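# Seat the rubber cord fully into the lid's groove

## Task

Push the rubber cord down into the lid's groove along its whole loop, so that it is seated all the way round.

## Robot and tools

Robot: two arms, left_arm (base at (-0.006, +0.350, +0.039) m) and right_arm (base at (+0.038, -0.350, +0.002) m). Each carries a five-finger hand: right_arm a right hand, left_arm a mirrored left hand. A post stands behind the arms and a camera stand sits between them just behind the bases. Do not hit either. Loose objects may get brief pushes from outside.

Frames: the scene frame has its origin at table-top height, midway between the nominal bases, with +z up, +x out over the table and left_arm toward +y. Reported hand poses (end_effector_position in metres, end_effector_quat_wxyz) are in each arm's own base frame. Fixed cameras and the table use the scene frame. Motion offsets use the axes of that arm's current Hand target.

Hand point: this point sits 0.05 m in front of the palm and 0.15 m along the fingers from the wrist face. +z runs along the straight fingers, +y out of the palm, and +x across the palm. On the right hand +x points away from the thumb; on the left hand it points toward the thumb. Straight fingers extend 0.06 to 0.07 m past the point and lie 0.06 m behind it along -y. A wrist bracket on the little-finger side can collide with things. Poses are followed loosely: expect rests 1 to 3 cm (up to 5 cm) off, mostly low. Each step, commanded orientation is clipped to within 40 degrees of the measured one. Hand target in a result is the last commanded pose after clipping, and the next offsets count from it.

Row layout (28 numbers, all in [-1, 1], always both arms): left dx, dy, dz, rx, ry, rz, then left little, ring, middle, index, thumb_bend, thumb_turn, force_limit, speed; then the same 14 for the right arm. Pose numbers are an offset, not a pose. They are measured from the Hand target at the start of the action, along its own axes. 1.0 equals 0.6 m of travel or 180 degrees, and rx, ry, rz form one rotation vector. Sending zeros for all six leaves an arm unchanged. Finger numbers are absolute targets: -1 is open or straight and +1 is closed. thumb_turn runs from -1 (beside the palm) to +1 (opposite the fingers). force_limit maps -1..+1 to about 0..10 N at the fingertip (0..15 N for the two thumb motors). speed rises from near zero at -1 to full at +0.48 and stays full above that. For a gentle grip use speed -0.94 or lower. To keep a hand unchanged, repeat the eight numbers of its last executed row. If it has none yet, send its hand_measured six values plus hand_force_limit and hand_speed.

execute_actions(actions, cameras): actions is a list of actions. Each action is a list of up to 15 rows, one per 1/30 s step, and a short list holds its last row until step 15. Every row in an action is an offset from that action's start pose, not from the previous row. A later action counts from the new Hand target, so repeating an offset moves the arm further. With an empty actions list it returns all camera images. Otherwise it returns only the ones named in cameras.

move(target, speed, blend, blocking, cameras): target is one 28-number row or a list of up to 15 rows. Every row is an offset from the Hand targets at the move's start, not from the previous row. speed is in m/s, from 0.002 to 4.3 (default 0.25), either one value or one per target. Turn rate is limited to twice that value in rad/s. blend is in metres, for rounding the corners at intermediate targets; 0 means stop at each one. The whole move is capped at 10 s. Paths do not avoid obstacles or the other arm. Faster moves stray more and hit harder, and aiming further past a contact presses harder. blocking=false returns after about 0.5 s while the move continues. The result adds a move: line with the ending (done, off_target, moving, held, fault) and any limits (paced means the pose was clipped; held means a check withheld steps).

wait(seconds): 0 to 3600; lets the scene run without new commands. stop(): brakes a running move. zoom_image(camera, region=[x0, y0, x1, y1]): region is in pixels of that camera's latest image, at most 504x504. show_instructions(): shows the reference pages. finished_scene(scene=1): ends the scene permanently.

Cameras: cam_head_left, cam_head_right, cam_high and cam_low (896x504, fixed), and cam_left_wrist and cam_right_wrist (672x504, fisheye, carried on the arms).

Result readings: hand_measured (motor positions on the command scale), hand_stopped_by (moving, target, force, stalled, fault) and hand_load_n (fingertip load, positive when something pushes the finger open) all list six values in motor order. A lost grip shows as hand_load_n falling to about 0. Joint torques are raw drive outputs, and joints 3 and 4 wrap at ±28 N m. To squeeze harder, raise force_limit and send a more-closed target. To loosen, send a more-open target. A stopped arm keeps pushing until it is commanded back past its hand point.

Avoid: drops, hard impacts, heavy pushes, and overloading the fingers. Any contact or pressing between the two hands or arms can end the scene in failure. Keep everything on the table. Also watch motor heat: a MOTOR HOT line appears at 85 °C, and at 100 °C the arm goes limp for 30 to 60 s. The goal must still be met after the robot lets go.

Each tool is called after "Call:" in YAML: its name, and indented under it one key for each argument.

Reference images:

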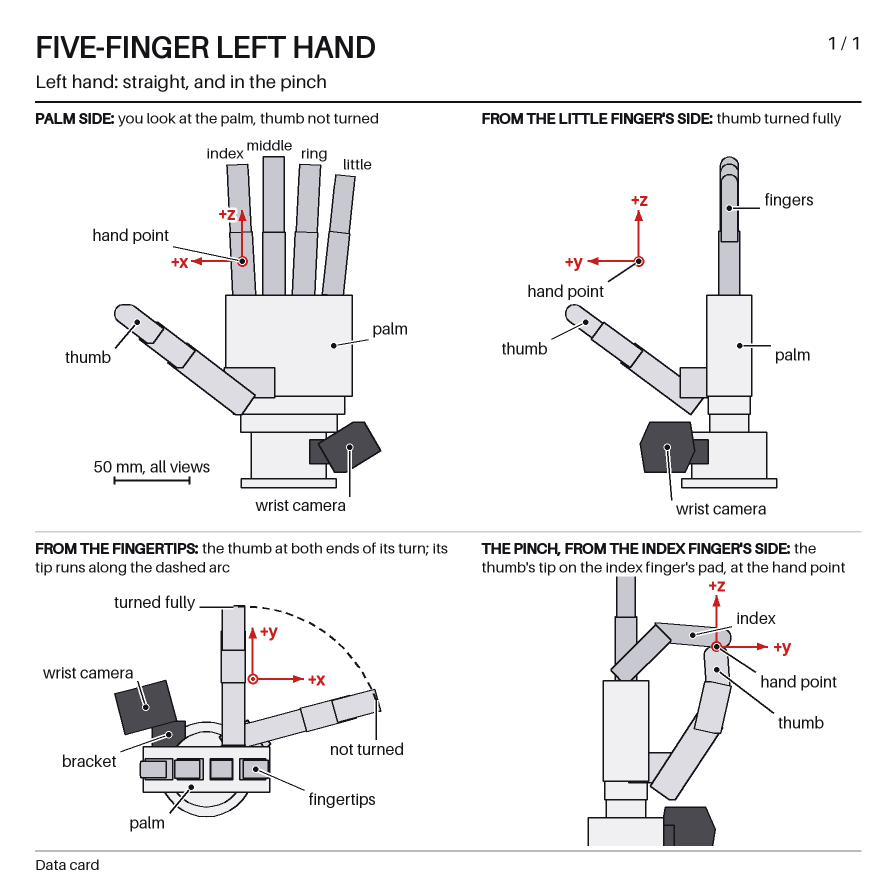

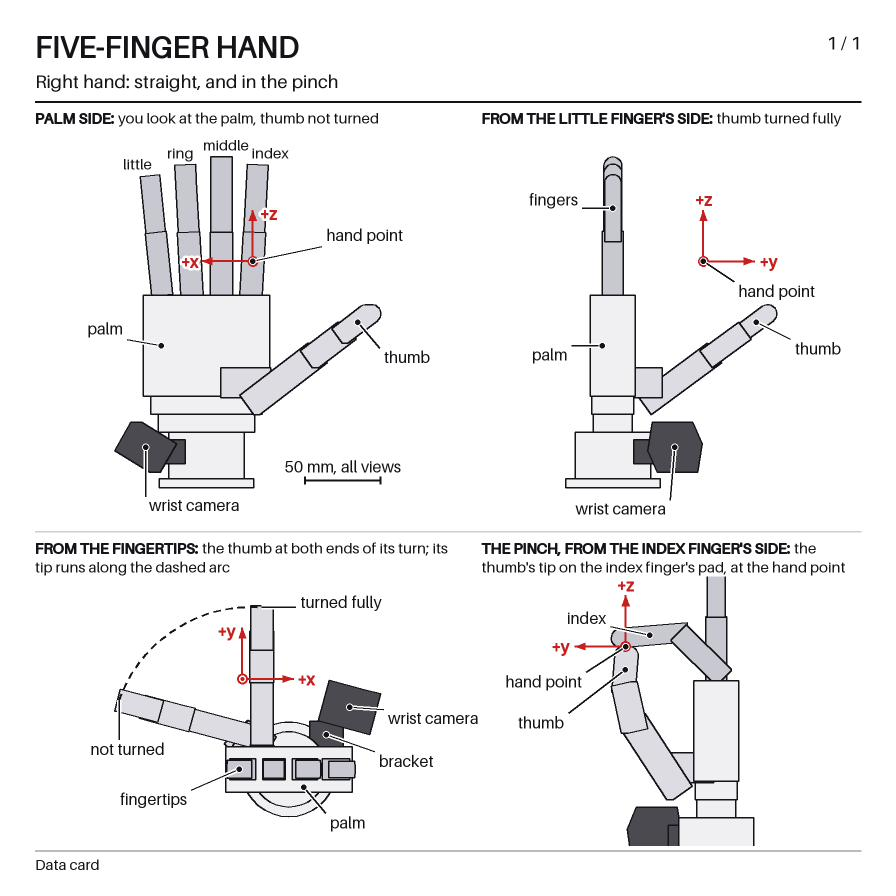

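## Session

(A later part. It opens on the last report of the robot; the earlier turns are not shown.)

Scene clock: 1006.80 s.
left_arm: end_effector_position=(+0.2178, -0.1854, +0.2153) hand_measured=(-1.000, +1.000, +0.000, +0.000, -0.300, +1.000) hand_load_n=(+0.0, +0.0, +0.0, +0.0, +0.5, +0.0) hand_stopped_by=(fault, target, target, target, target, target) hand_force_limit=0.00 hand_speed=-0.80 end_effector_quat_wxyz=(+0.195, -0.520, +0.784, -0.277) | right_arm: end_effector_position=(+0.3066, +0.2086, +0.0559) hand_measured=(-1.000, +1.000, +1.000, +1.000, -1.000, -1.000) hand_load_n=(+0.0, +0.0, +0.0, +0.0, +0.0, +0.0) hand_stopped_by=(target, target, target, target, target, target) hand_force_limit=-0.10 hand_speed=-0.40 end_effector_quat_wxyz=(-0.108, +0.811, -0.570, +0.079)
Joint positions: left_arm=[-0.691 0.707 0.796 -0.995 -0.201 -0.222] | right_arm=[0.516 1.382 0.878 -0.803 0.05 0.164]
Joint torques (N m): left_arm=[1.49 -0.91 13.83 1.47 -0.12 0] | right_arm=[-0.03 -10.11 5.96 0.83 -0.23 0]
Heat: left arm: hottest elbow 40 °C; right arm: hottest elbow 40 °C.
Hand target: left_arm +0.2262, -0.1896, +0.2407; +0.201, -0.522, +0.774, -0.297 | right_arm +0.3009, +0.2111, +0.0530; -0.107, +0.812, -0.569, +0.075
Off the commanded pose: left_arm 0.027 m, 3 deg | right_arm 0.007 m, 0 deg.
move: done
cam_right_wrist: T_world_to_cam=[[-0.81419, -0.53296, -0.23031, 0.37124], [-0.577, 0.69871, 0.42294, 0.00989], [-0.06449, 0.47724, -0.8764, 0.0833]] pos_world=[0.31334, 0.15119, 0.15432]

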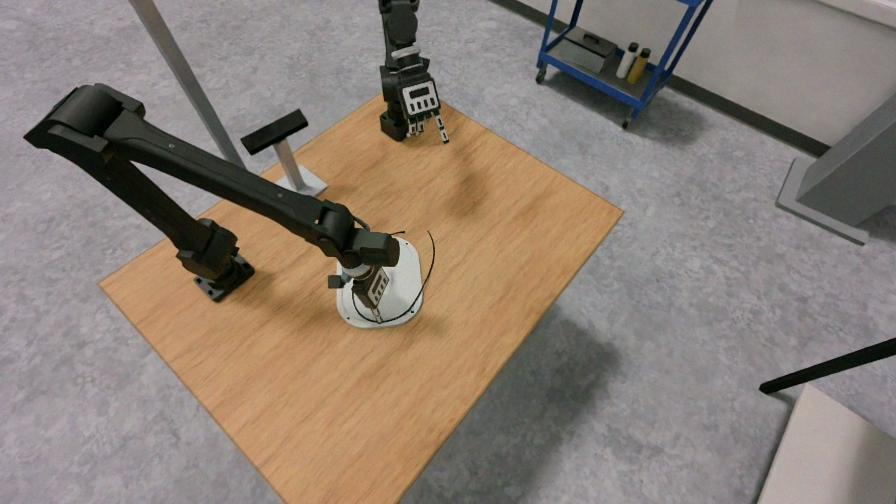

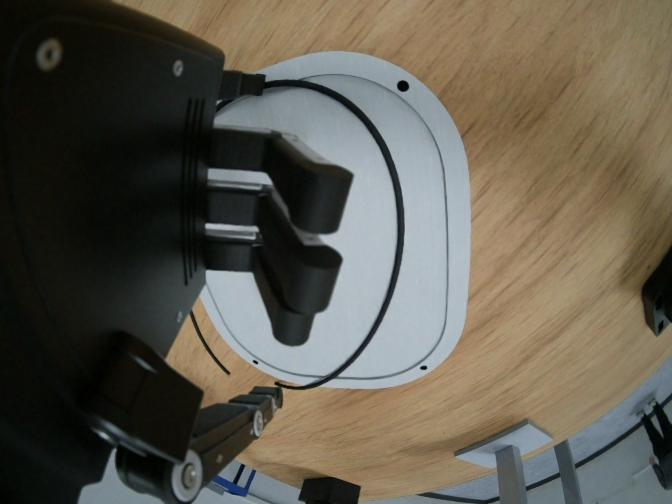

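Call:
move:
  target: [0,0,0,0,0,0,-1,1,0,0,-0.3,1,0,-0.8, -0.0062,0.003,-0.0008,0,0,0,-1,1,1,1,-1,-1,-0.1,-0.4]
  speed: 0.04
  cameras: ["cam_high","cam_right_wrist"]

Call:
zoom_image:
  camera: "cam_right_wrist"
  region: [200, 40, 350, 150]

Call:
zoom_image:
  camera: "cam_high"
  region: [350, 290, 420, 335]

Scene clock: 1017.37 s.
left_arm: end_effector_position=(+0.2178, -0.1854, +0.2153) hand_measured=(-1.000, +1.000, +0.000, +0.000, -0.300, +1.000) hand_load_n=(+0.0, +0.0, +0.0, +0.0, +0.0, +0.0) hand_stopped_by=(fault, target, target, target, target, target) hand_force_limit=0.00 hand_speed=-0.80 end_effector_quat_wxyz=(+0.195, -0.520, +0.784, -0.277) | right_arm: end_effector_position=(+0.3036, +0.2119, +0.0557) hand_measured=(-1.000, +1.000, +1.000, +1.000, -1.000, -1.000) hand_load_n=(+0.0, +0.0, +0.0, +0.0, +0.0, +0.0) hand_stopped_by=(target, target, target, target, target, target) hand_force_limit=-0.10 hand_speed=-0.40 end_effector_quat_wxyz=(-0.108, +0.811, -0.570, +0.079)
Joint positions: left_arm=[-0.691 0.707 0.796 -0.995 -0.201 -0.222] | right_arm=[0.528 1.38 0.875 -0.803 0.052 0.175]
Joint torques (N m): left_arm=[1.49 -1.38 14.05 1.36 -0.13 -0.03] | right_arm=[-0.09 -10.17 5.94 0.81 -0.21 0.01]
Heat: left arm: hottest elbow 40 °C; right arm: hottest elbow 39 °C.
Hand target: left_arm +0.2262, -0.1896, +0.2407; +0.201, -0.522, +0.774, -0.297 | right_arm +0.2979, +0.2139, +0.0529; -0.107, +0.812, -0.569, +0.075
Off the commanded pose: left_arm 0.027 m, 3 deg | right_arm 0.007 m, 0 deg.
move: done
cam_right_wrist: T_world_to_cam=[[-0.81382, -0.53362, -0.23011, 0.37052], [-0.57744, 0.69808, 0.42337, 0.00621], [-0.06528, 0.47742, -0.87625, 0.08148]] pos_world=[0.31044, 0.15449, 0.15402]

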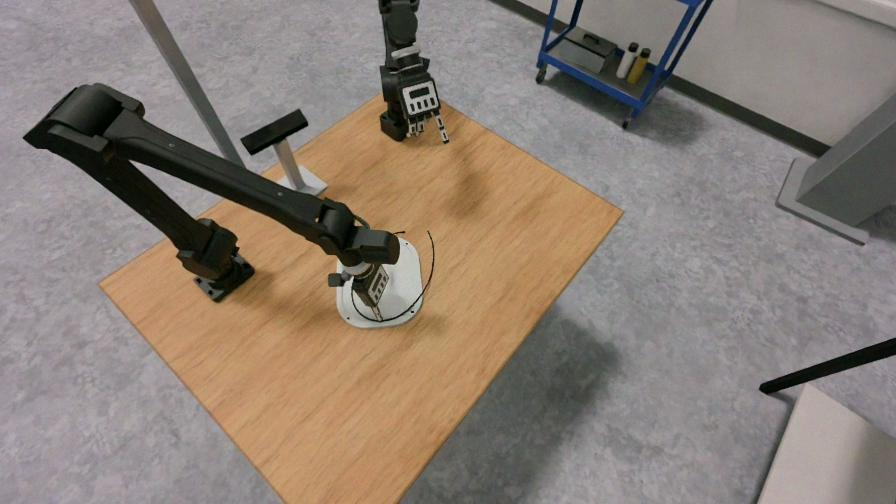

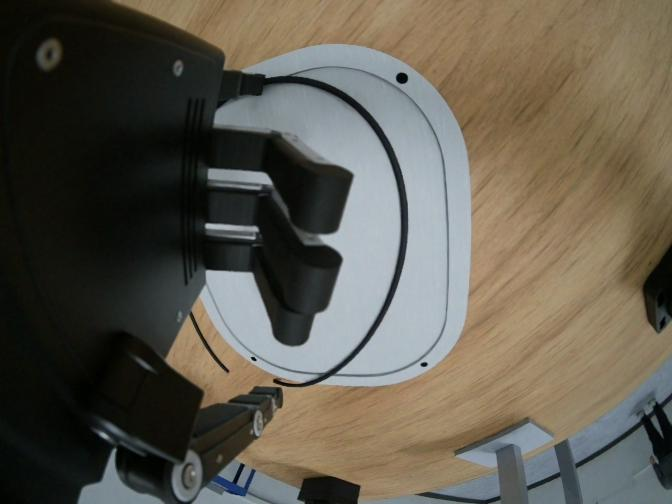

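Scaled by 3.360 from the camera's image (finer frame: 960x720).

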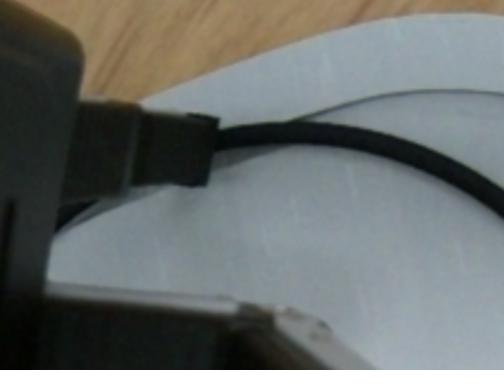

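Scaled by 7.200 from the camera's image (finer frame: 1280x720).

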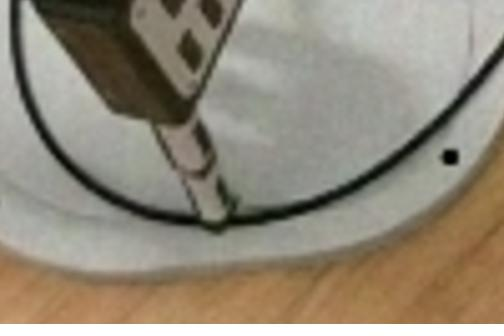

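Call:
move:
  target:
    - [0,0,0,0,0,0,-1,1,0,0,-0.3,1,0,-0.8, -0.0045,0.002,-0.0005,0,0,0,-1,1,1,1,-1,-1,-0.1,-0.4]
    - [0,0,0,0,0,0,-1,1,0,0,-0.3,1,0,-0.8, 0.0035,-0.0301,-0.0911,0,0,0,-1,1,1,1,-1,-1,-0.1,-0.4]
  speed: 0.06
  cameras: ["cam_high","cam_right_wrist"]

Call:
zoom_image:
  camera: "cam_right_wrist"
  region: [200, 60, 350, 170]

Call:
zoom_image:
  camera: "cam_high"
  region: [350, 290, 420, 335]

Scene clock: 1027.00 s.
left_arm: end_effector_position=(+0.2178, -0.1854, +0.2153) hand_measured=(-1.000, +1.000, +0.000, +0.000, -0.300, +1.000) hand_load_n=(+0.0, +0.0, +0.0, +0.0, +0.0, +0.0) hand_stopped_by=(fault, target, target, target, target, target) hand_force_limit=0.00 hand_speed=-0.80 end_effector_quat_wxyz=(+0.195, -0.520, +0.784, -0.277) | right_arm: end_effector_position=(+0.2848, +0.2063, +0.0904) hand_measured=(-1.000, +1.000, +1.000, +1.000, -1.000, -1.000) hand_load_n=(+0.0, +0.0, +0.0, +0.0, +0.0, +0.0) hand_stopped_by=(target, target, target, target, target, target) hand_force_limit=-0.10 hand_speed=-0.40 end_effector_quat_wxyz=(-0.086, +0.815, -0.570, +0.066)
Joint positions: left_arm=[-0.691 0.707 0.796 -0.995 -0.201 -0.222] | right_arm=[0.539 1.322 0.922 -0.96 0.05 0.183]
Joint torques (N m): left_arm=[1.67 -1.14 14 1.4 -0.14 -0.02] | right_arm=[-1.32 -10.11 10.14 0.24 -0.2 -0.13]
Heat: left arm: hottest elbow 40 °C; right arm: hottest elbow 39 °C.
Hand target: left_arm +0.2262, -0.1896, +0.2407; +0.201, -0.522, +0.774, -0.297 | right_arm +0.3016, +0.2131, +0.1104; -0.107, +0.812, -0.569, +0.075
Off the commanded pose: left_arm 0.027 m, 3 deg | right_arm 0.027 m, 3 deg.
move: off_target (right_arm)
cam_right_wrist: T_world_to_cam=[[-0.82162, -0.54075, -0.18037, 0.35943], [-0.55988, 0.70603, 0.43366, -0.02307], [-0.10716, 0.45729, -0.88284, 0.13004]] pos_world=[0.29633, 0.15119, 0.18963]

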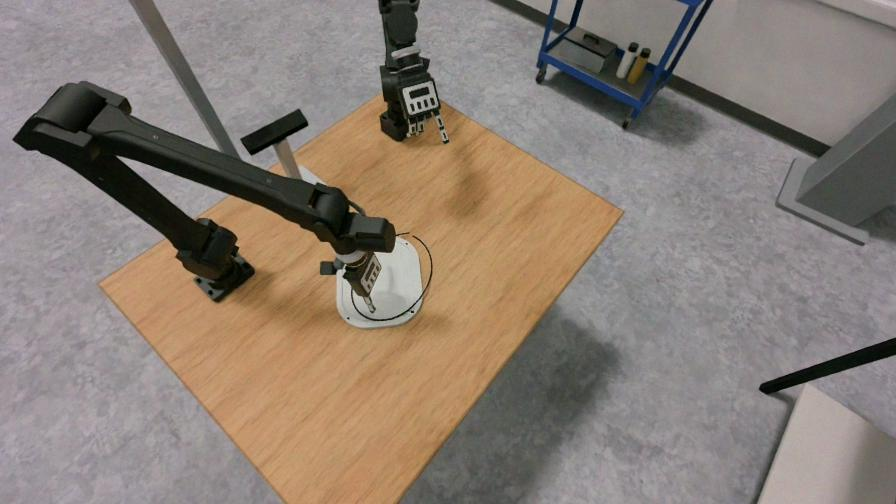

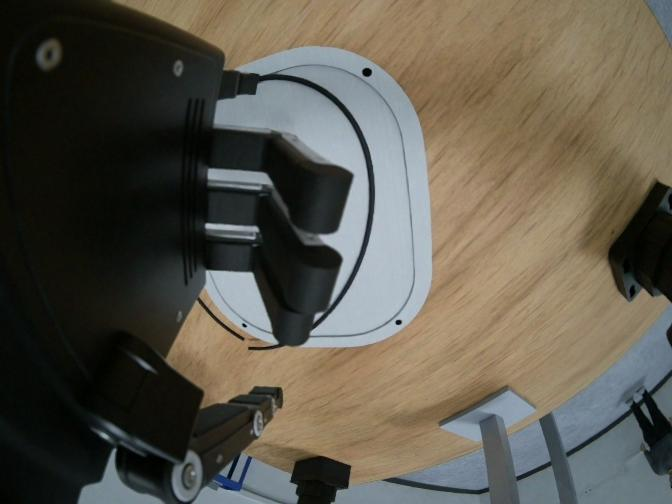

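Scaled by 3.360 from the camera's image (finer frame: 960x720).

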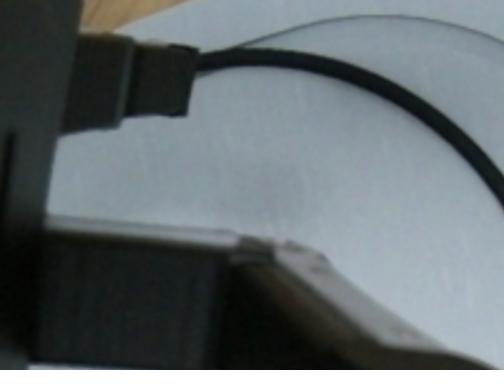

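Scaled by 7.200 from the camera's image (finer frame: 1280x720).

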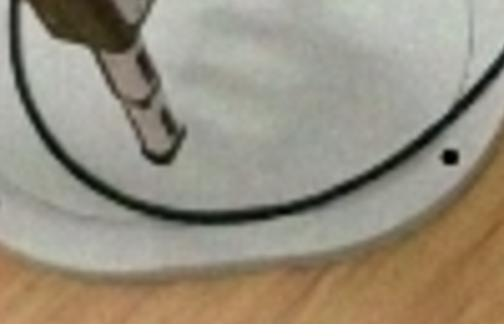

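Call:
move:
  target:
    - [0,0,0,0,0,0,-1,1,0,0,-0.3,1,0,-0.8, -0.0013,0.0081,0.0417,0,0,0,-1,1,1,1,-1,-1,-0.1,-0.4]
    - [0,0,0,0,0,0,-1,1,0,0,-0.3,1,0,-0.8, -0.0013,0.0253,0.1062,0,0,0,-1,1,1,1,-1,-1,-0.1,-0.4]
  speed: [0.1, 0.06]
  cameras: ["cam_high","cam_low","cam_right_wrist"]

Call:
zoom_image:
  camera: "cam_right_wrist"
  region: [200, 40, 350, 150]

Call:
zoom_image:
  camera: "cam_high"
  region: [350, 290, 420, 335]

Call:
zoom_image:
  camera: "cam_low"
  region: [460, 180, 530, 230]

Scene clock: 1048.03 s.
left_arm: end_effector_position=(+0.2178, -0.1854, +0.2153) hand_measured=(-1.000, +1.000, +0.000, +0.000, -0.300, +1.000) hand_load_n=(+0.0, +0.5, +0.0, +0.0, +0.0, +0.0) hand_stopped_by=(fault, target, target, target, target, target) hand_force_limit=0.00 hand_speed=-0.80 end_effector_quat_wxyz=(+0.195, -0.520, +0.784, -0.277) | right_arm: end_effector_position=(+0.3023, +0.2172, +0.0527) hand_measured=(-1.000, +1.000, +1.000, +1.000, -1.000, -1.000) hand_load_n=(-0.5, +0.0, +0.0, +0.0, +0.0, +0.0) hand_stopped_by=(target, target, target, target, target, target) hand_force_limit=-0.10 hand_speed=-0.40 end_effector_quat_wxyz=(-0.111, +0.812, -0.568, +0.076)
Joint positions: left_arm=[-0.691 0.707 0.796 -0.995 -0.201 -0.222] | right_arm=[0.539 1.387 0.872 -0.791 0.048 0.183]
Joint torques (N m): left_arm=[1.73 -1.08 13.94 1.36 -0.14 0] | right_arm=[-1.44 -8.76 6.08 1.31 -0.11 -0.12]
Heat: left arm: hottest elbow 40 °C; right arm: hottest elbow 40 °C.
Hand target: left_arm +0.2262, -0.1896, +0.2407; +0.201, -0.522, +0.774, -0.297 | right_arm +0.3030, +0.2143, +0.0448; -0.107, +0.812, -0.569, +0.075
Off the commanded pose: left_arm 0.027 m, 3 deg | right_arm 0.008 m, 0 deg.
move: done
cam_right_wrist: T_world_to_cam=[[-0.81193, -0.53506, -0.23341, 0.37151], [-0.57985, 0.69308, 0.42827, 0.00449], [-0.06738, 0.48306, -0.87299, 0.07553]] pos_world=[0.30934, 0.15919, 0.15073]

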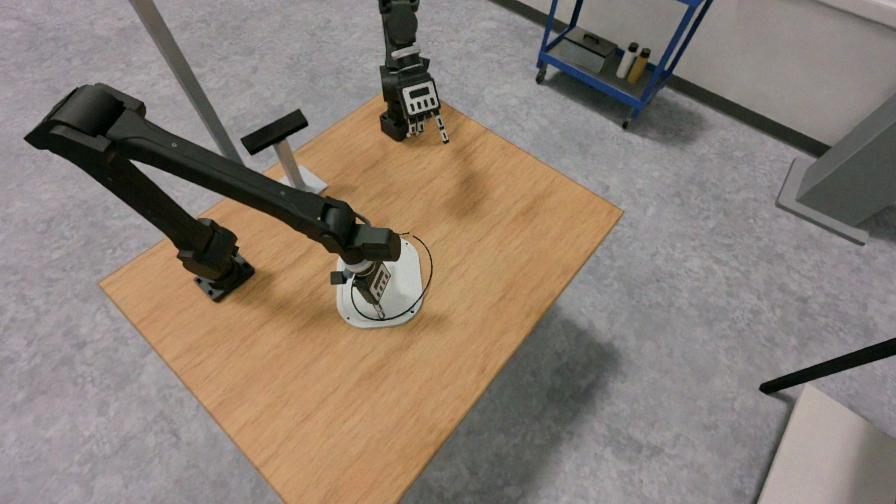

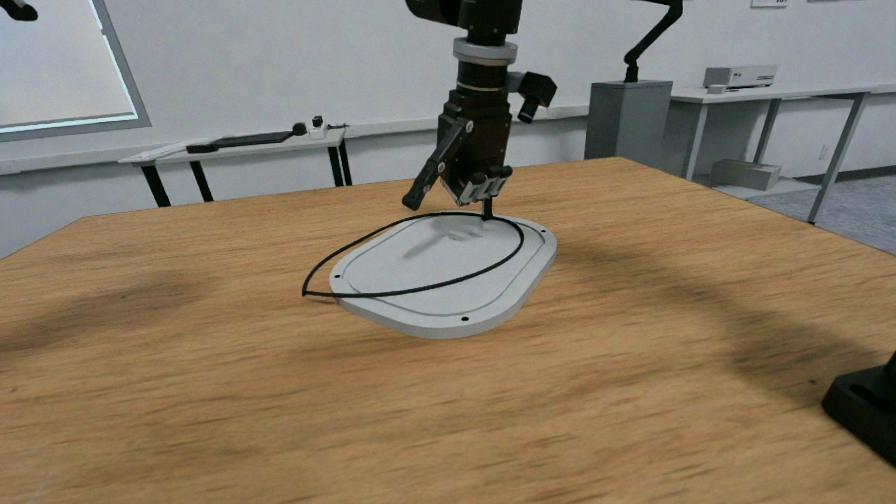

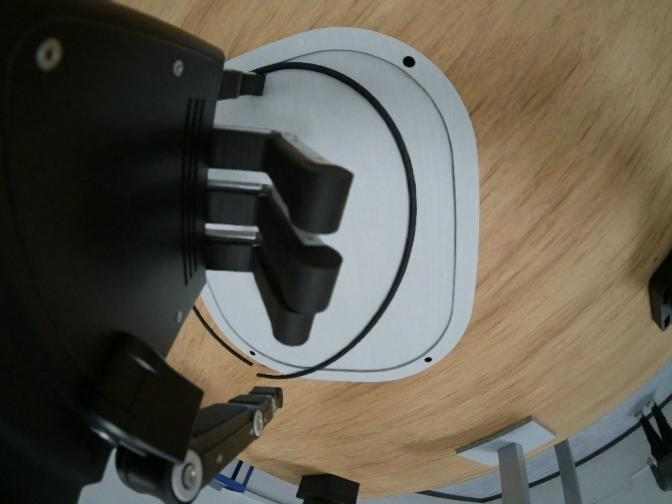

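Scaled by 3.360 from the camera's image (finer frame: 960x720).

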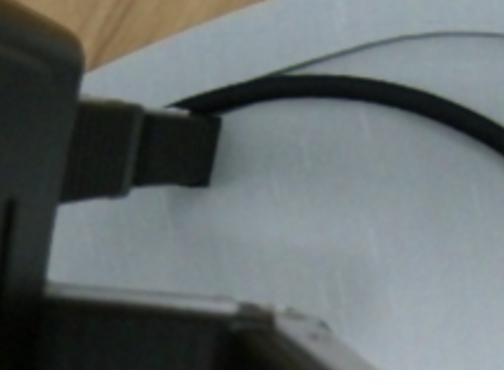

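Scaled by 7.200 from the camera's image (finer frame: 1280x720).

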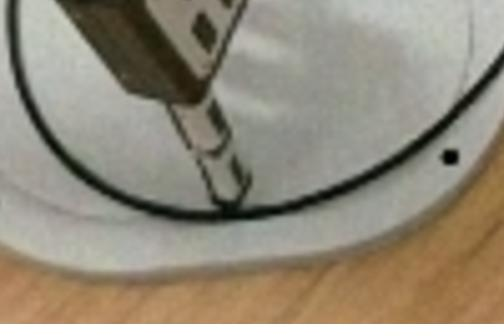

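Scaled by 7.200 from the camera's image (finer frame: 1280x720).

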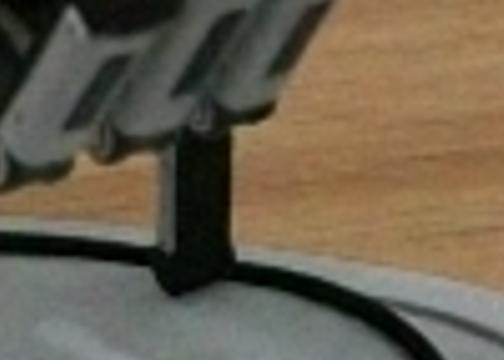

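Call:
move:
  target:
    - [0,0,0,0,0,0,-1,1,0,0,-0.3,1,0,-0.8, 0,-0.0282,-0.105,0,0,0,-1,1,1,1,-1,-1,-0.1,-0.4]
    - [0,0,0,0,0,0,-1,1,0,0,-0.3,1,0,-0.8, 0.0363,-0.0103,-0.1098,0,0,0,-1,1,1,1,-1,-1,-0.1,-0.4]
    - [0,0,0,0,0,0,-1,1,0,0,-0.3,1,0,-0.8, 0.0018,-0.022,-0.0807,0,0,0,-1,1,1,1,-1,-1,-0.1,-0.4]
    - [0,0,0,0,0,0,-1,1,0,0,-0.3,1,0,-0.8, 0.0018,0,0.0015,0,0,0,-1,1,1,1,-1,-1,-0.1,-0.4]
  speed: [0.12,0.12,0.1, 0.06]
  cameras: ["cam_high","cam_low","cam_right_wrist"]

Call:
zoom_image:
  camera: "cam_right_wrist"
  region: [200, 40, 350, 150]

Call:
zoom_image:
  camera: "cam_high"
  region: [350, 290, 420, 335]

Call:
zoom_image:
  camera: "cam_low"
  region: [460, 180, 530, 230]

Scene clock: 1084.33 s.
left_arm: end_effector_position=(+0.2178, -0.1854, +0.2153) hand_measured=(-1.000, +1.000, +0.000, +0.000, -0.300, +1.000) hand_load_n=(+0.0, +0.0, -0.5, +0.0, +0.0, +0.0) hand_stopped_by=(fault, target, target, target, target, target) hand_force_limit=0.00 hand_speed=-0.80 end_effector_quat_wxyz=(+0.195, -0.520, +0.784, -0.277) | right_arm: end_effector_position=(+0.3054, +0.2130, +0.0526) hand_measured=(-1.000, +1.000, +1.000, +1.000, -1.000, -1.000) hand_load_n=(-0.5, +0.0, +0.0, +0.0, +0.0, +0.0) hand_stopped_by=(target, target, target, target, target, target) hand_force_limit=-0.10 hand_speed=-0.40 end_effector_quat_wxyz=(-0.111, +0.812, -0.567, +0.077)
Joint positions: left_arm=[-0.691 0.707 0.796 -0.995 -0.201 -0.222] | right_arm=[0.526 1.387 0.872 -0.788 0.046 0.168]
Joint torques (N m): left_arm=[1.2 -1.67 13.9 1.35 -0.14 -0.04] | right_arm=[-0.62 -8.76 5.98 1.31 -0.08 -0.01]
Heat: left arm: hottest elbow 40 °C; right arm: hottest elbow 38 °C.
Hand target: left_arm +0.2262, -0.1896, +0.2407; +0.201, -0.522, +0.774, -0.297 | right_arm +0.3037, +0.2134, +0.0440; -0.107, +0.812, -0.569, +0.075
Off the commanded pose: left_arm 0.027 m, 3 deg | right_arm 0.009 m, 1 deg.
move: done
cam_right_wrist: T_world_to_cam=[[-0.81002, -0.53698, -0.23561, 0.37177], [-0.58268, 0.69194, 0.42627, 0.01048], [-0.06587, 0.48258, -0.87337, 0.07728]] pos_world=[0.31234, 0.15509, 0.15063]

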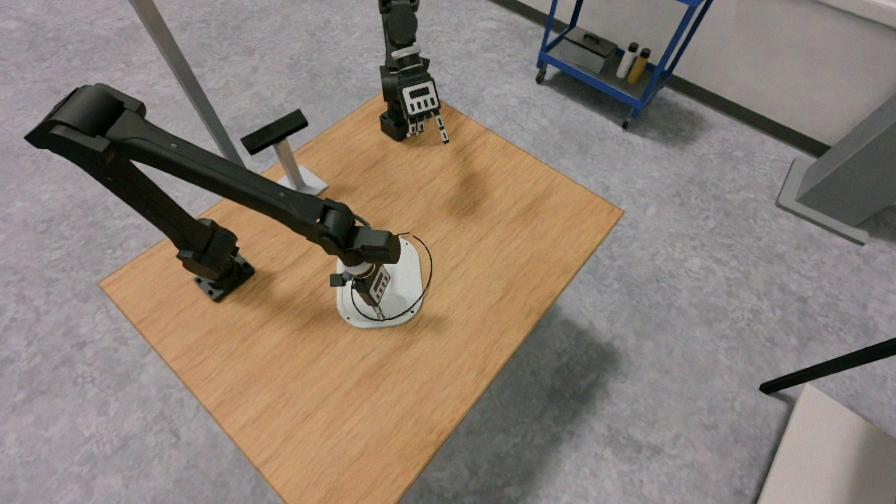

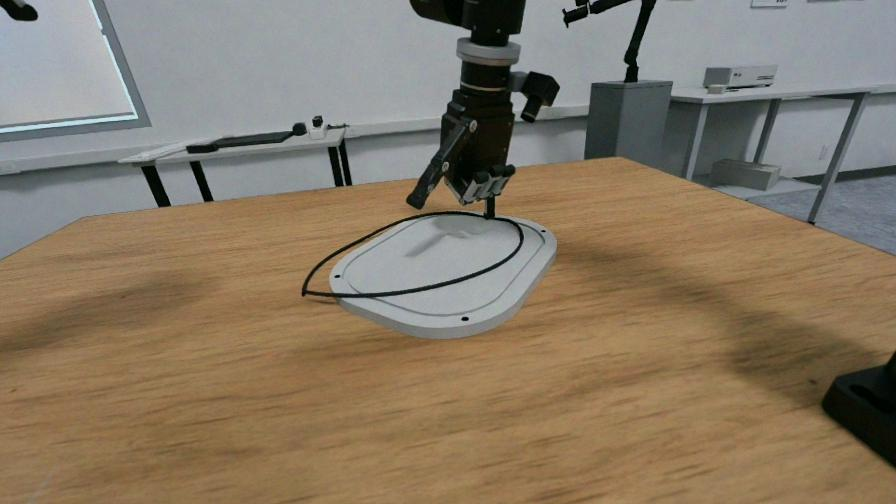

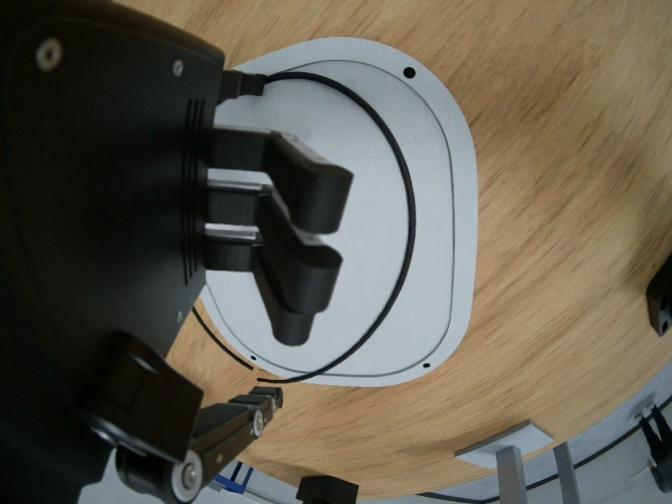

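Scaled by 3.360 from the camera's image (finer frame: 960x720).

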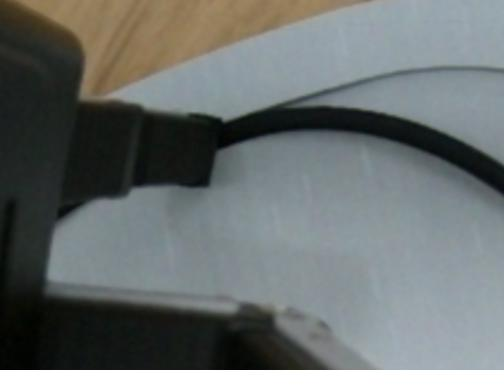

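Scaled by 7.200 from the camera's image (finer frame: 1280x720).

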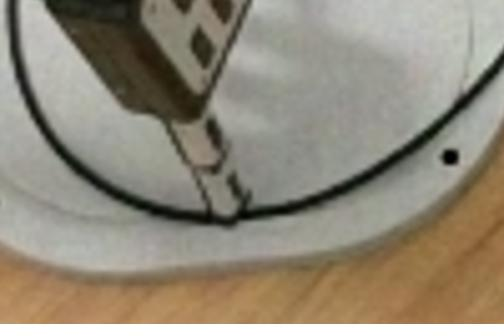

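Scaled by 7.200 from the camera's image (finer frame: 1280x720).

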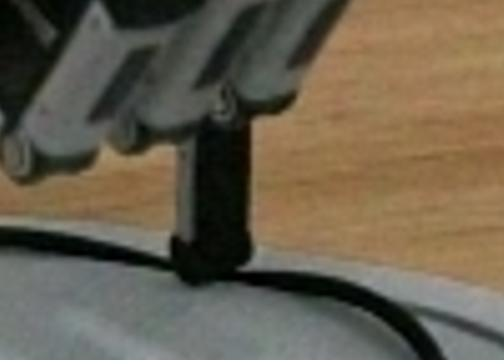

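Call:
move:
  target: [0,0,0,0,0,0,-1,1,0,0,-0.3,1,0,-0.8, 0,-0.0345,-0.1288,0,0,0,-1,1,1,1,-1,-1,-0.1,-0.4]
  speed: 0.12
  cameras: ["cam_high","cam_low","cam_right_wrist"]

Call:
zoom_image:
  camera: "cam_right_wrist"
  region: [200, 60, 350, 170]

Call:
zoom_image:
  camera: "cam_high"
  region: [350, 290, 420, 335]

Call:
zoom_image:
  camera: "cam_low"
  region: [440, 190, 560, 270]

Scene clock: 1092.10 s.
left_arm: end_effector_position=(+0.2178, -0.1854, +0.2153) hand_measured=(-1.000, +1.000, +0.000, +0.000, -0.300, +1.000) hand_load_n=(+0.0, +0.0, +0.0, +0.0, +0.0, +0.0) hand_stopped_by=(fault, target, target, target, target, target) hand_force_limit=0.00 hand_speed=-0.80 end_effector_quat_wxyz=(+0.195, -0.520, +0.784, -0.277) | right_arm: end_effector_position=(+0.2907, +0.2046, +0.1071) hand_measured=(-1.000, +1.000, +1.000, +1.000, -1.000, -1.000) hand_load_n=(+0.0, +0.0, +0.5, +0.0, +0.0, +0.0) hand_stopped_by=(target, target, target, target, target, target) hand_force_limit=-0.10 hand_speed=-0.40 end_effector_quat_wxyz=(-0.090, +0.815, -0.569, +0.067)
Joint positions: left_arm=[-0.691 0.707 0.796 -0.995 -0.201 -0.222] | right_arm=[0.526 1.309 0.957 -0.998 0.046 0.168]
Joint torques (N m): left_arm=[1.2 -1.73 13.96 1.44 -0.09 -0.02] | right_arm=[-0.62 -9.64 10.06 0.25 -0.09 -0.01]
Heat: left arm: hottest elbow 40 °C; right arm: hottest elbow 38 °C.
Hand target: left_arm +0.2262, -0.1896, +0.2407; +0.201, -0.522, +0.774, -0.297 | right_arm +0.3038, +0.2135, +0.1240; -0.107, +0.812, -0.569, +0.075
Off the commanded pose: left_arm 0.027 m, 3 deg | right_arm 0.023 m, 2 deg.
move: off_target (right_arm)
cam_right_wrist: T_world_to_cam=[[-0.81897, -0.54178, -0.18909, 0.36681], [-0.5647, 0.70239, 0.43331, -0.02358], [-0.10195, 0.46165, -0.88118, 0.14363]] pos_world=[0.30173, 0.14898, 0.20613]

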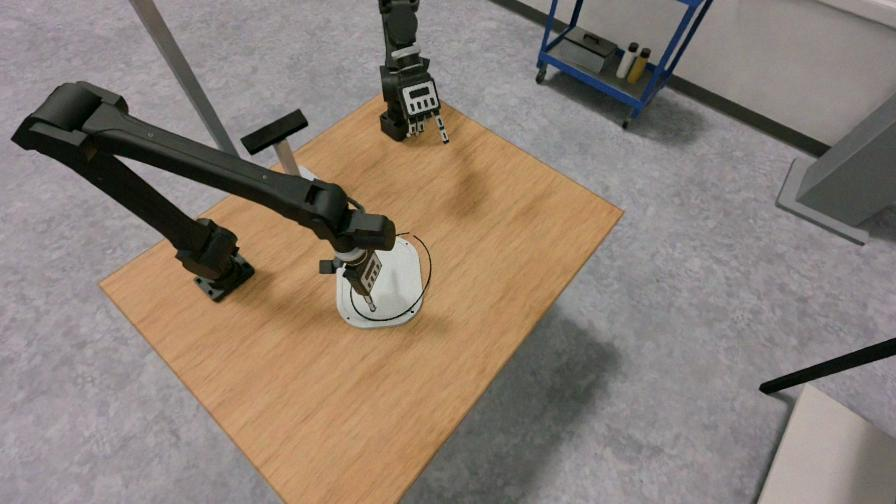

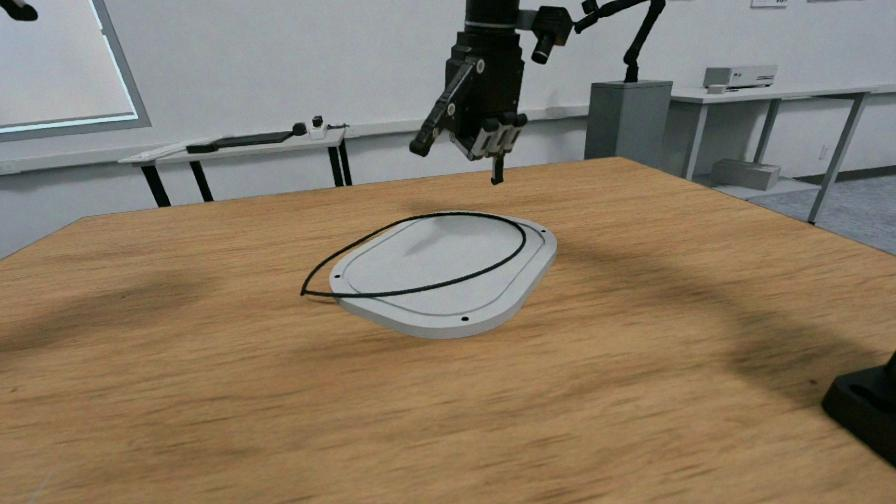

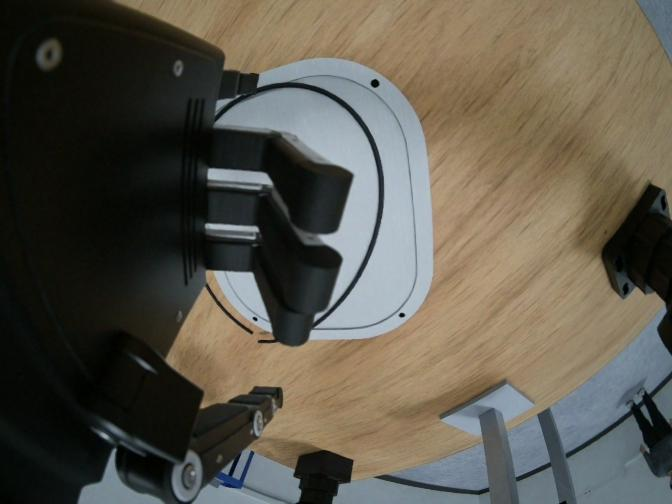

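Scaled by 3.360 from the camera's image (finer frame: 960x720).

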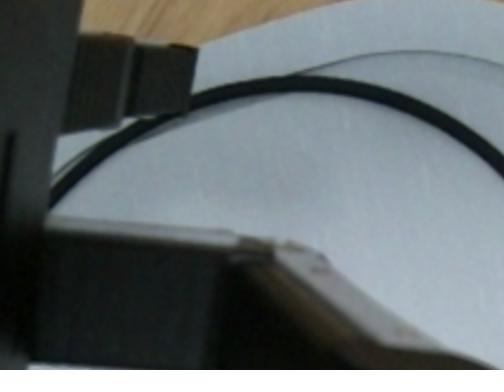

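Scaled by 7.200 from the camera's image (finer frame: 1280x720).

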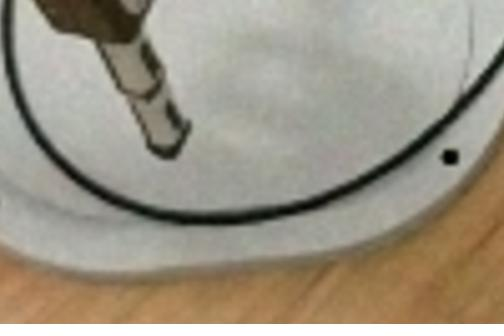

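Scaled by 4.200 from the camera's image (finer frame: 1280x720).

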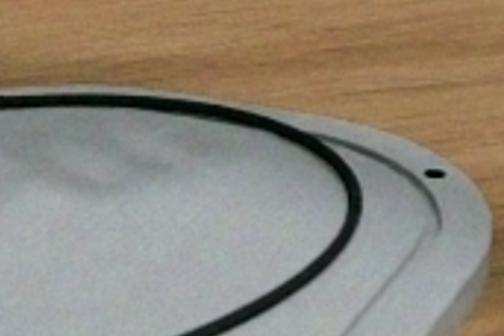

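Call:
move:
  target: [0,0,0,0,0,0,-1,1,0,0,-0.3,1,0,-0.8, 0.1343,-0.0235,0.1427,0.25,0,0,-1,1,1,1,-1,-1,-0.1,-0.4]
  speed: 0.12
  cameras: ["cam_high","cam_low","cam_right_wrist"]

Scene clock: 1132.30 s.
left_arm: end_effector_position=(+0.2178, -0.1854, +0.2153) hand_measured=(-1.000, +1.000, +0.000, +0.000, -0.300, +1.000) hand_load_n=(+0.0, +0.0, +0.0, +0.0, +0.0, +0.0) hand_stopped_by=(fault, target, target, target, target, target) hand_force_limit=0.00 hand_speed=-0.80 end_effector_quat_wxyz=(+0.195, -0.520, +0.784, -0.277) | right_arm: end_effector_position=(+0.3622, +0.1521, +0.0452) hand_measured=(-1.000, +1.000, +1.000, +1.000, -1.000, -1.000) hand_load_n=(+0.0, +0.0, +0.5, +0.0, +0.0, +0.0) hand_stopped_by=(target, target, target, target, target, target) hand_force_limit=-0.10 hand_speed=-0.40 end_effector_quat_wxyz=(-0.408, +0.710, -0.499, +0.283)
Joint positions: left_arm=[-0.691 0.707 0.796 -0.995 -0.201 -0.222] | right_arm=[0.302 1.126 0.347 0.246 -0.043 -0.019]
Joint torques (N m): left_arm=[1.32 -1.32 13.93 1.32 -0.14 -0.04] | right_arm=[-1.26 -4.78 6.17 2.47 -0.24 -0.14]
Heat: left arm: hottest elbow 41 °C; right arm: hottest elbow 39 °C.
Hand target: left_arm +0.2262, -0.1896, +0.2407; +0.201, -0.522, +0.774, -0.297 | right_arm +0.3648, +0.1499, +0.0451; -0.409, +0.709, -0.497, +0.287
Off the commanded pose: left_arm 0.027 m, 3 deg | right_arm 0.003 m, 1 deg.
move: done
cam_right_wrist: T_world_to_cam=[[-0.41159, -0.38434, -0.82636, 0.24248], [-0.77673, 0.62225, 0.09747, 0.18468], [0.47674, 0.68198, -0.55464, -0.13717]] pos_world=[0.30864, 0.07183, 0.1063]

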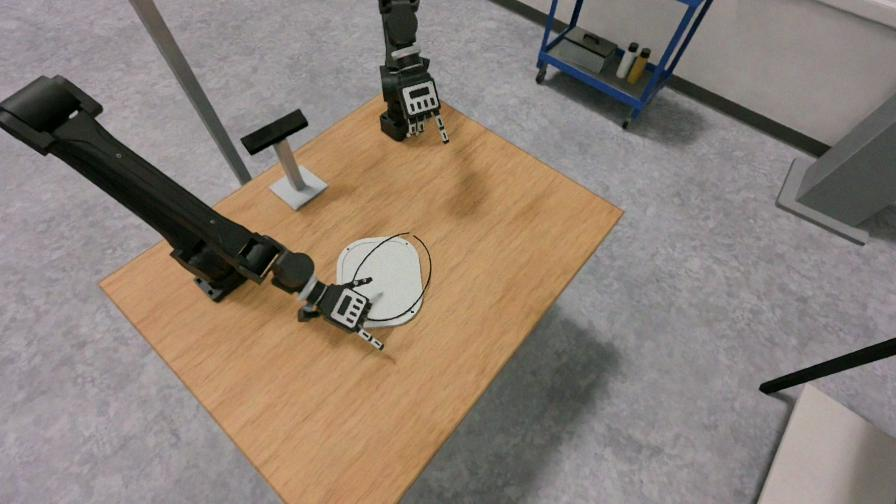

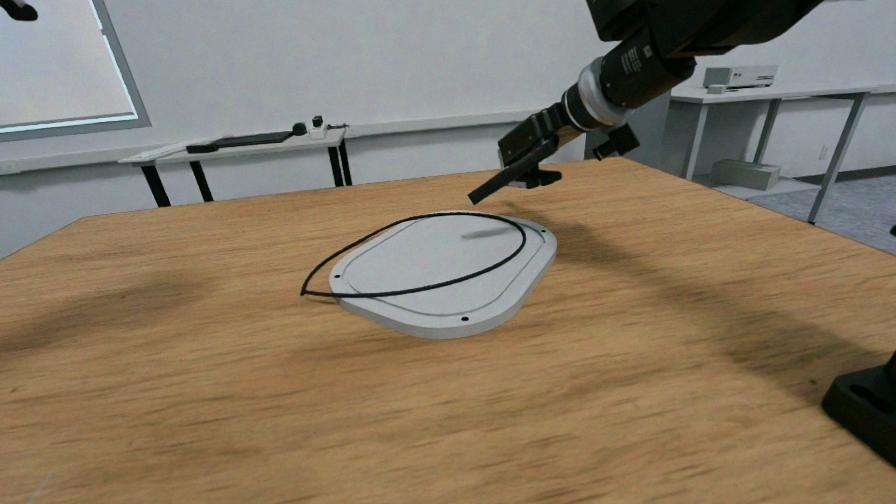

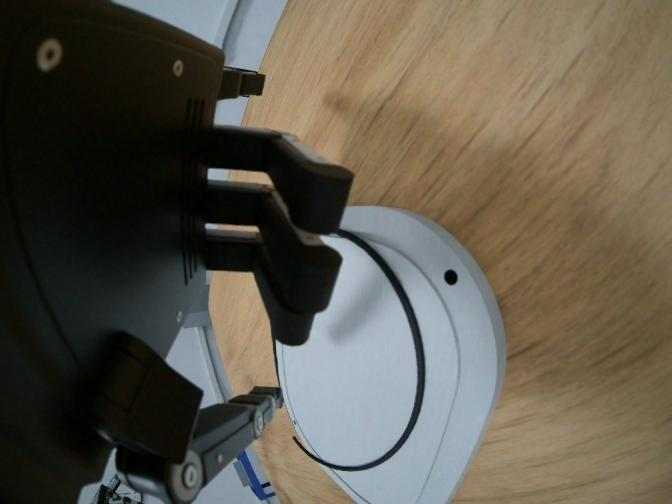

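Call:
zoom_image:
  camera: "cam_right_wrist"
  region: [320, 190, 480, 310]

Call:
zoom_image:
  camera: "cam_high"
  region: [330, 225, 450, 335]

Call:
zoom_image:
  camera: "cam_low"
  region: [300, 195, 580, 350]

Scaled by 3.150 from the camera's image (finer frame: 960x720).

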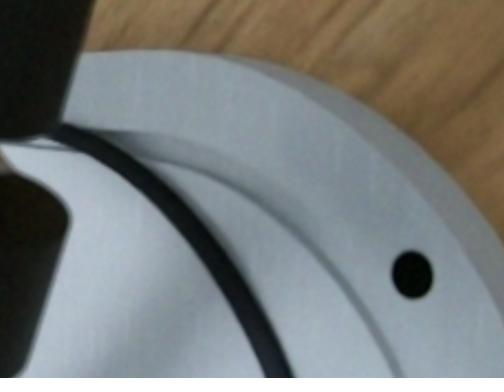

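Scaled by 4.200 from the camera's image (finer frame: 1280x720).

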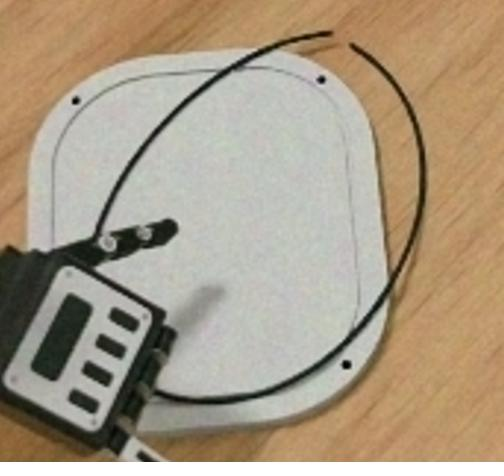

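Scaled by 1.800 from the camera's image (finer frame: 1280x720).

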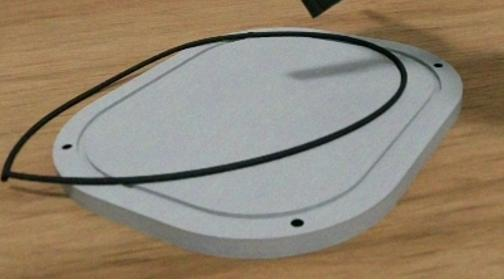

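Call:
move:
  target: [0,0,0,0,0,0,-1,1,0,0,-0.3,1,0,-0.8, -0.0247,-0.0293,0.0508,0,0,0,-1,1,1,1,-1,-1,-0.1,-0.4]
  speed: 0.12
  cameras: ["cam_high","cam_low","cam_right_wrist"]

Call:
zoom_image:
  camera: "cam_right_wrist"
  region: [320, 180, 480, 300]

Scene clock: 1150.70 s.
left_arm: end_effector_position=(+0.2178, -0.1854, +0.2153) hand_measured=(-1.000, +1.000, +0.000, +0.000, -0.300, +1.000) hand_load_n=(+0.0, +0.0, +0.0, +0.0, +0.0, +0.0) hand_stopped_by=(fault, target, target, target, target, target) hand_force_limit=0.00 hand_speed=-0.80 end_effector_quat_wxyz=(+0.195, -0.520, +0.784, -0.277) | right_arm: end_effector_position=(+0.3715, +0.1656, +0.0269) hand_measured=(-1.000, +1.000, +1.000, +1.000, -1.000, -1.000) hand_load_n=(+0.0, +0.0, +0.0, +0.0, +0.0, +0.0) hand_stopped_by=(target, target, target, target, target, target) hand_force_limit=-0.10 hand_speed=-0.40 end_effector_quat_wxyz=(-0.390, +0.720, -0.503, +0.276)
Joint positions: left_arm=[-0.691 0.707 0.796 -0.995 -0.201 -0.222] | right_arm=[0.346 1.235 0.385 0.277 0.001 -0.006]
Joint torques (N m): left_arm=[1.03 -0.91 13.96 1.29 -0.12 -0.02] | right_arm=[-0.38 -5.77 8.72 2.44 -0.04 0]
Heat: left arm: hottest elbow 41 °C; right arm: hottest elbow 40 °C.
Hand target: left_arm +0.2262, -0.1896, +0.2407; +0.201, -0.522, +0.774, -0.297 | right_arm +0.3928, +0.1759, +0.0449; -0.409, +0.709, -0.497, +0.287
Off the commanded pose: left_arm 0.027 m, 3 deg | right_arm 0.030 m, 3 deg.
move: off_target (right_arm)
cam_right_wrist: T_world_to_cam=[[-0.44021, -0.40413, -0.80181, 0.24962], [-0.77309, 0.62477, 0.10954, 0.18322], [0.45668, 0.66809, -0.58746, -0.15045]] pos_world=[0.32024, 0.08692, 0.0917]

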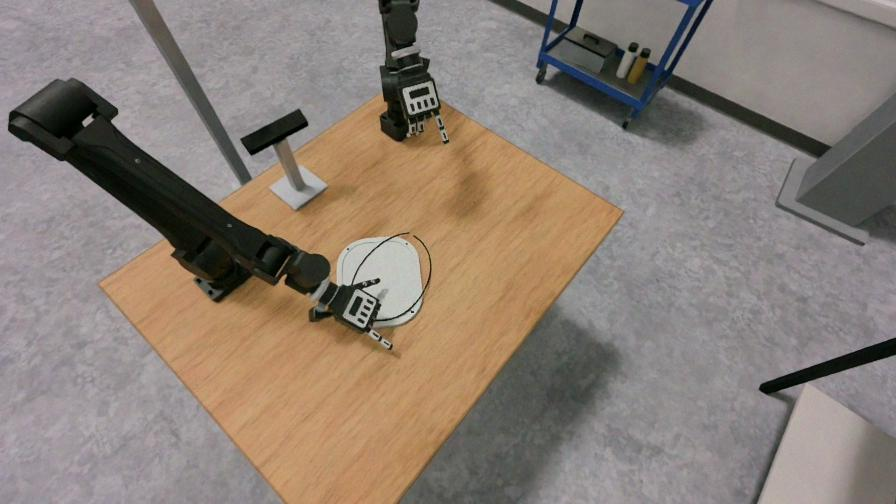

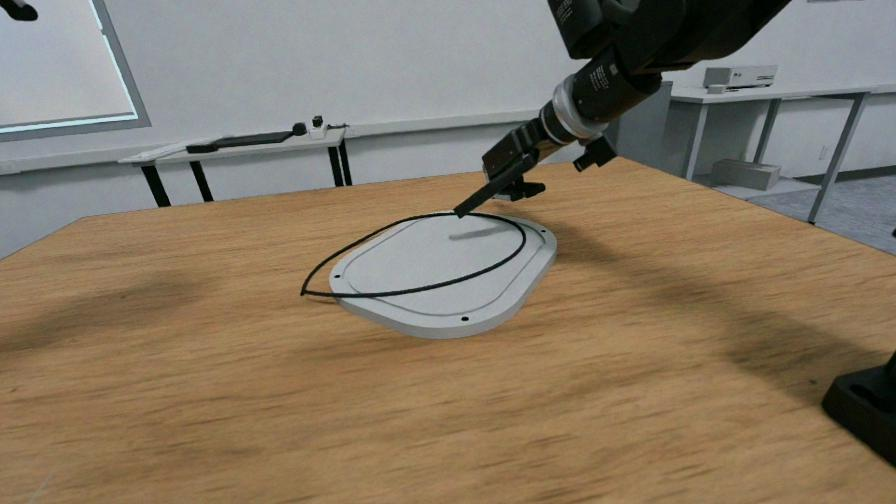

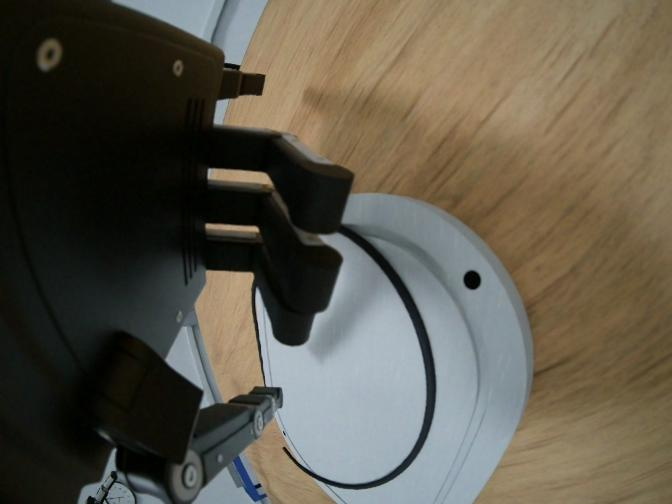

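Scaled by 3.150 from the camera's image (finer frame: 960x720).

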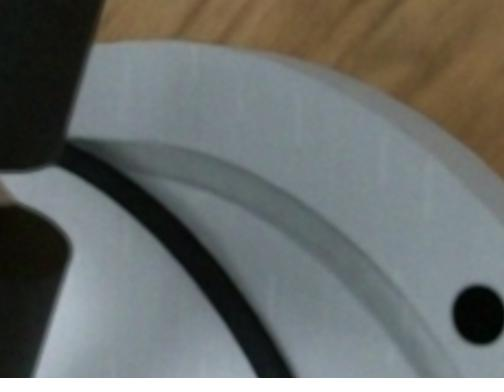

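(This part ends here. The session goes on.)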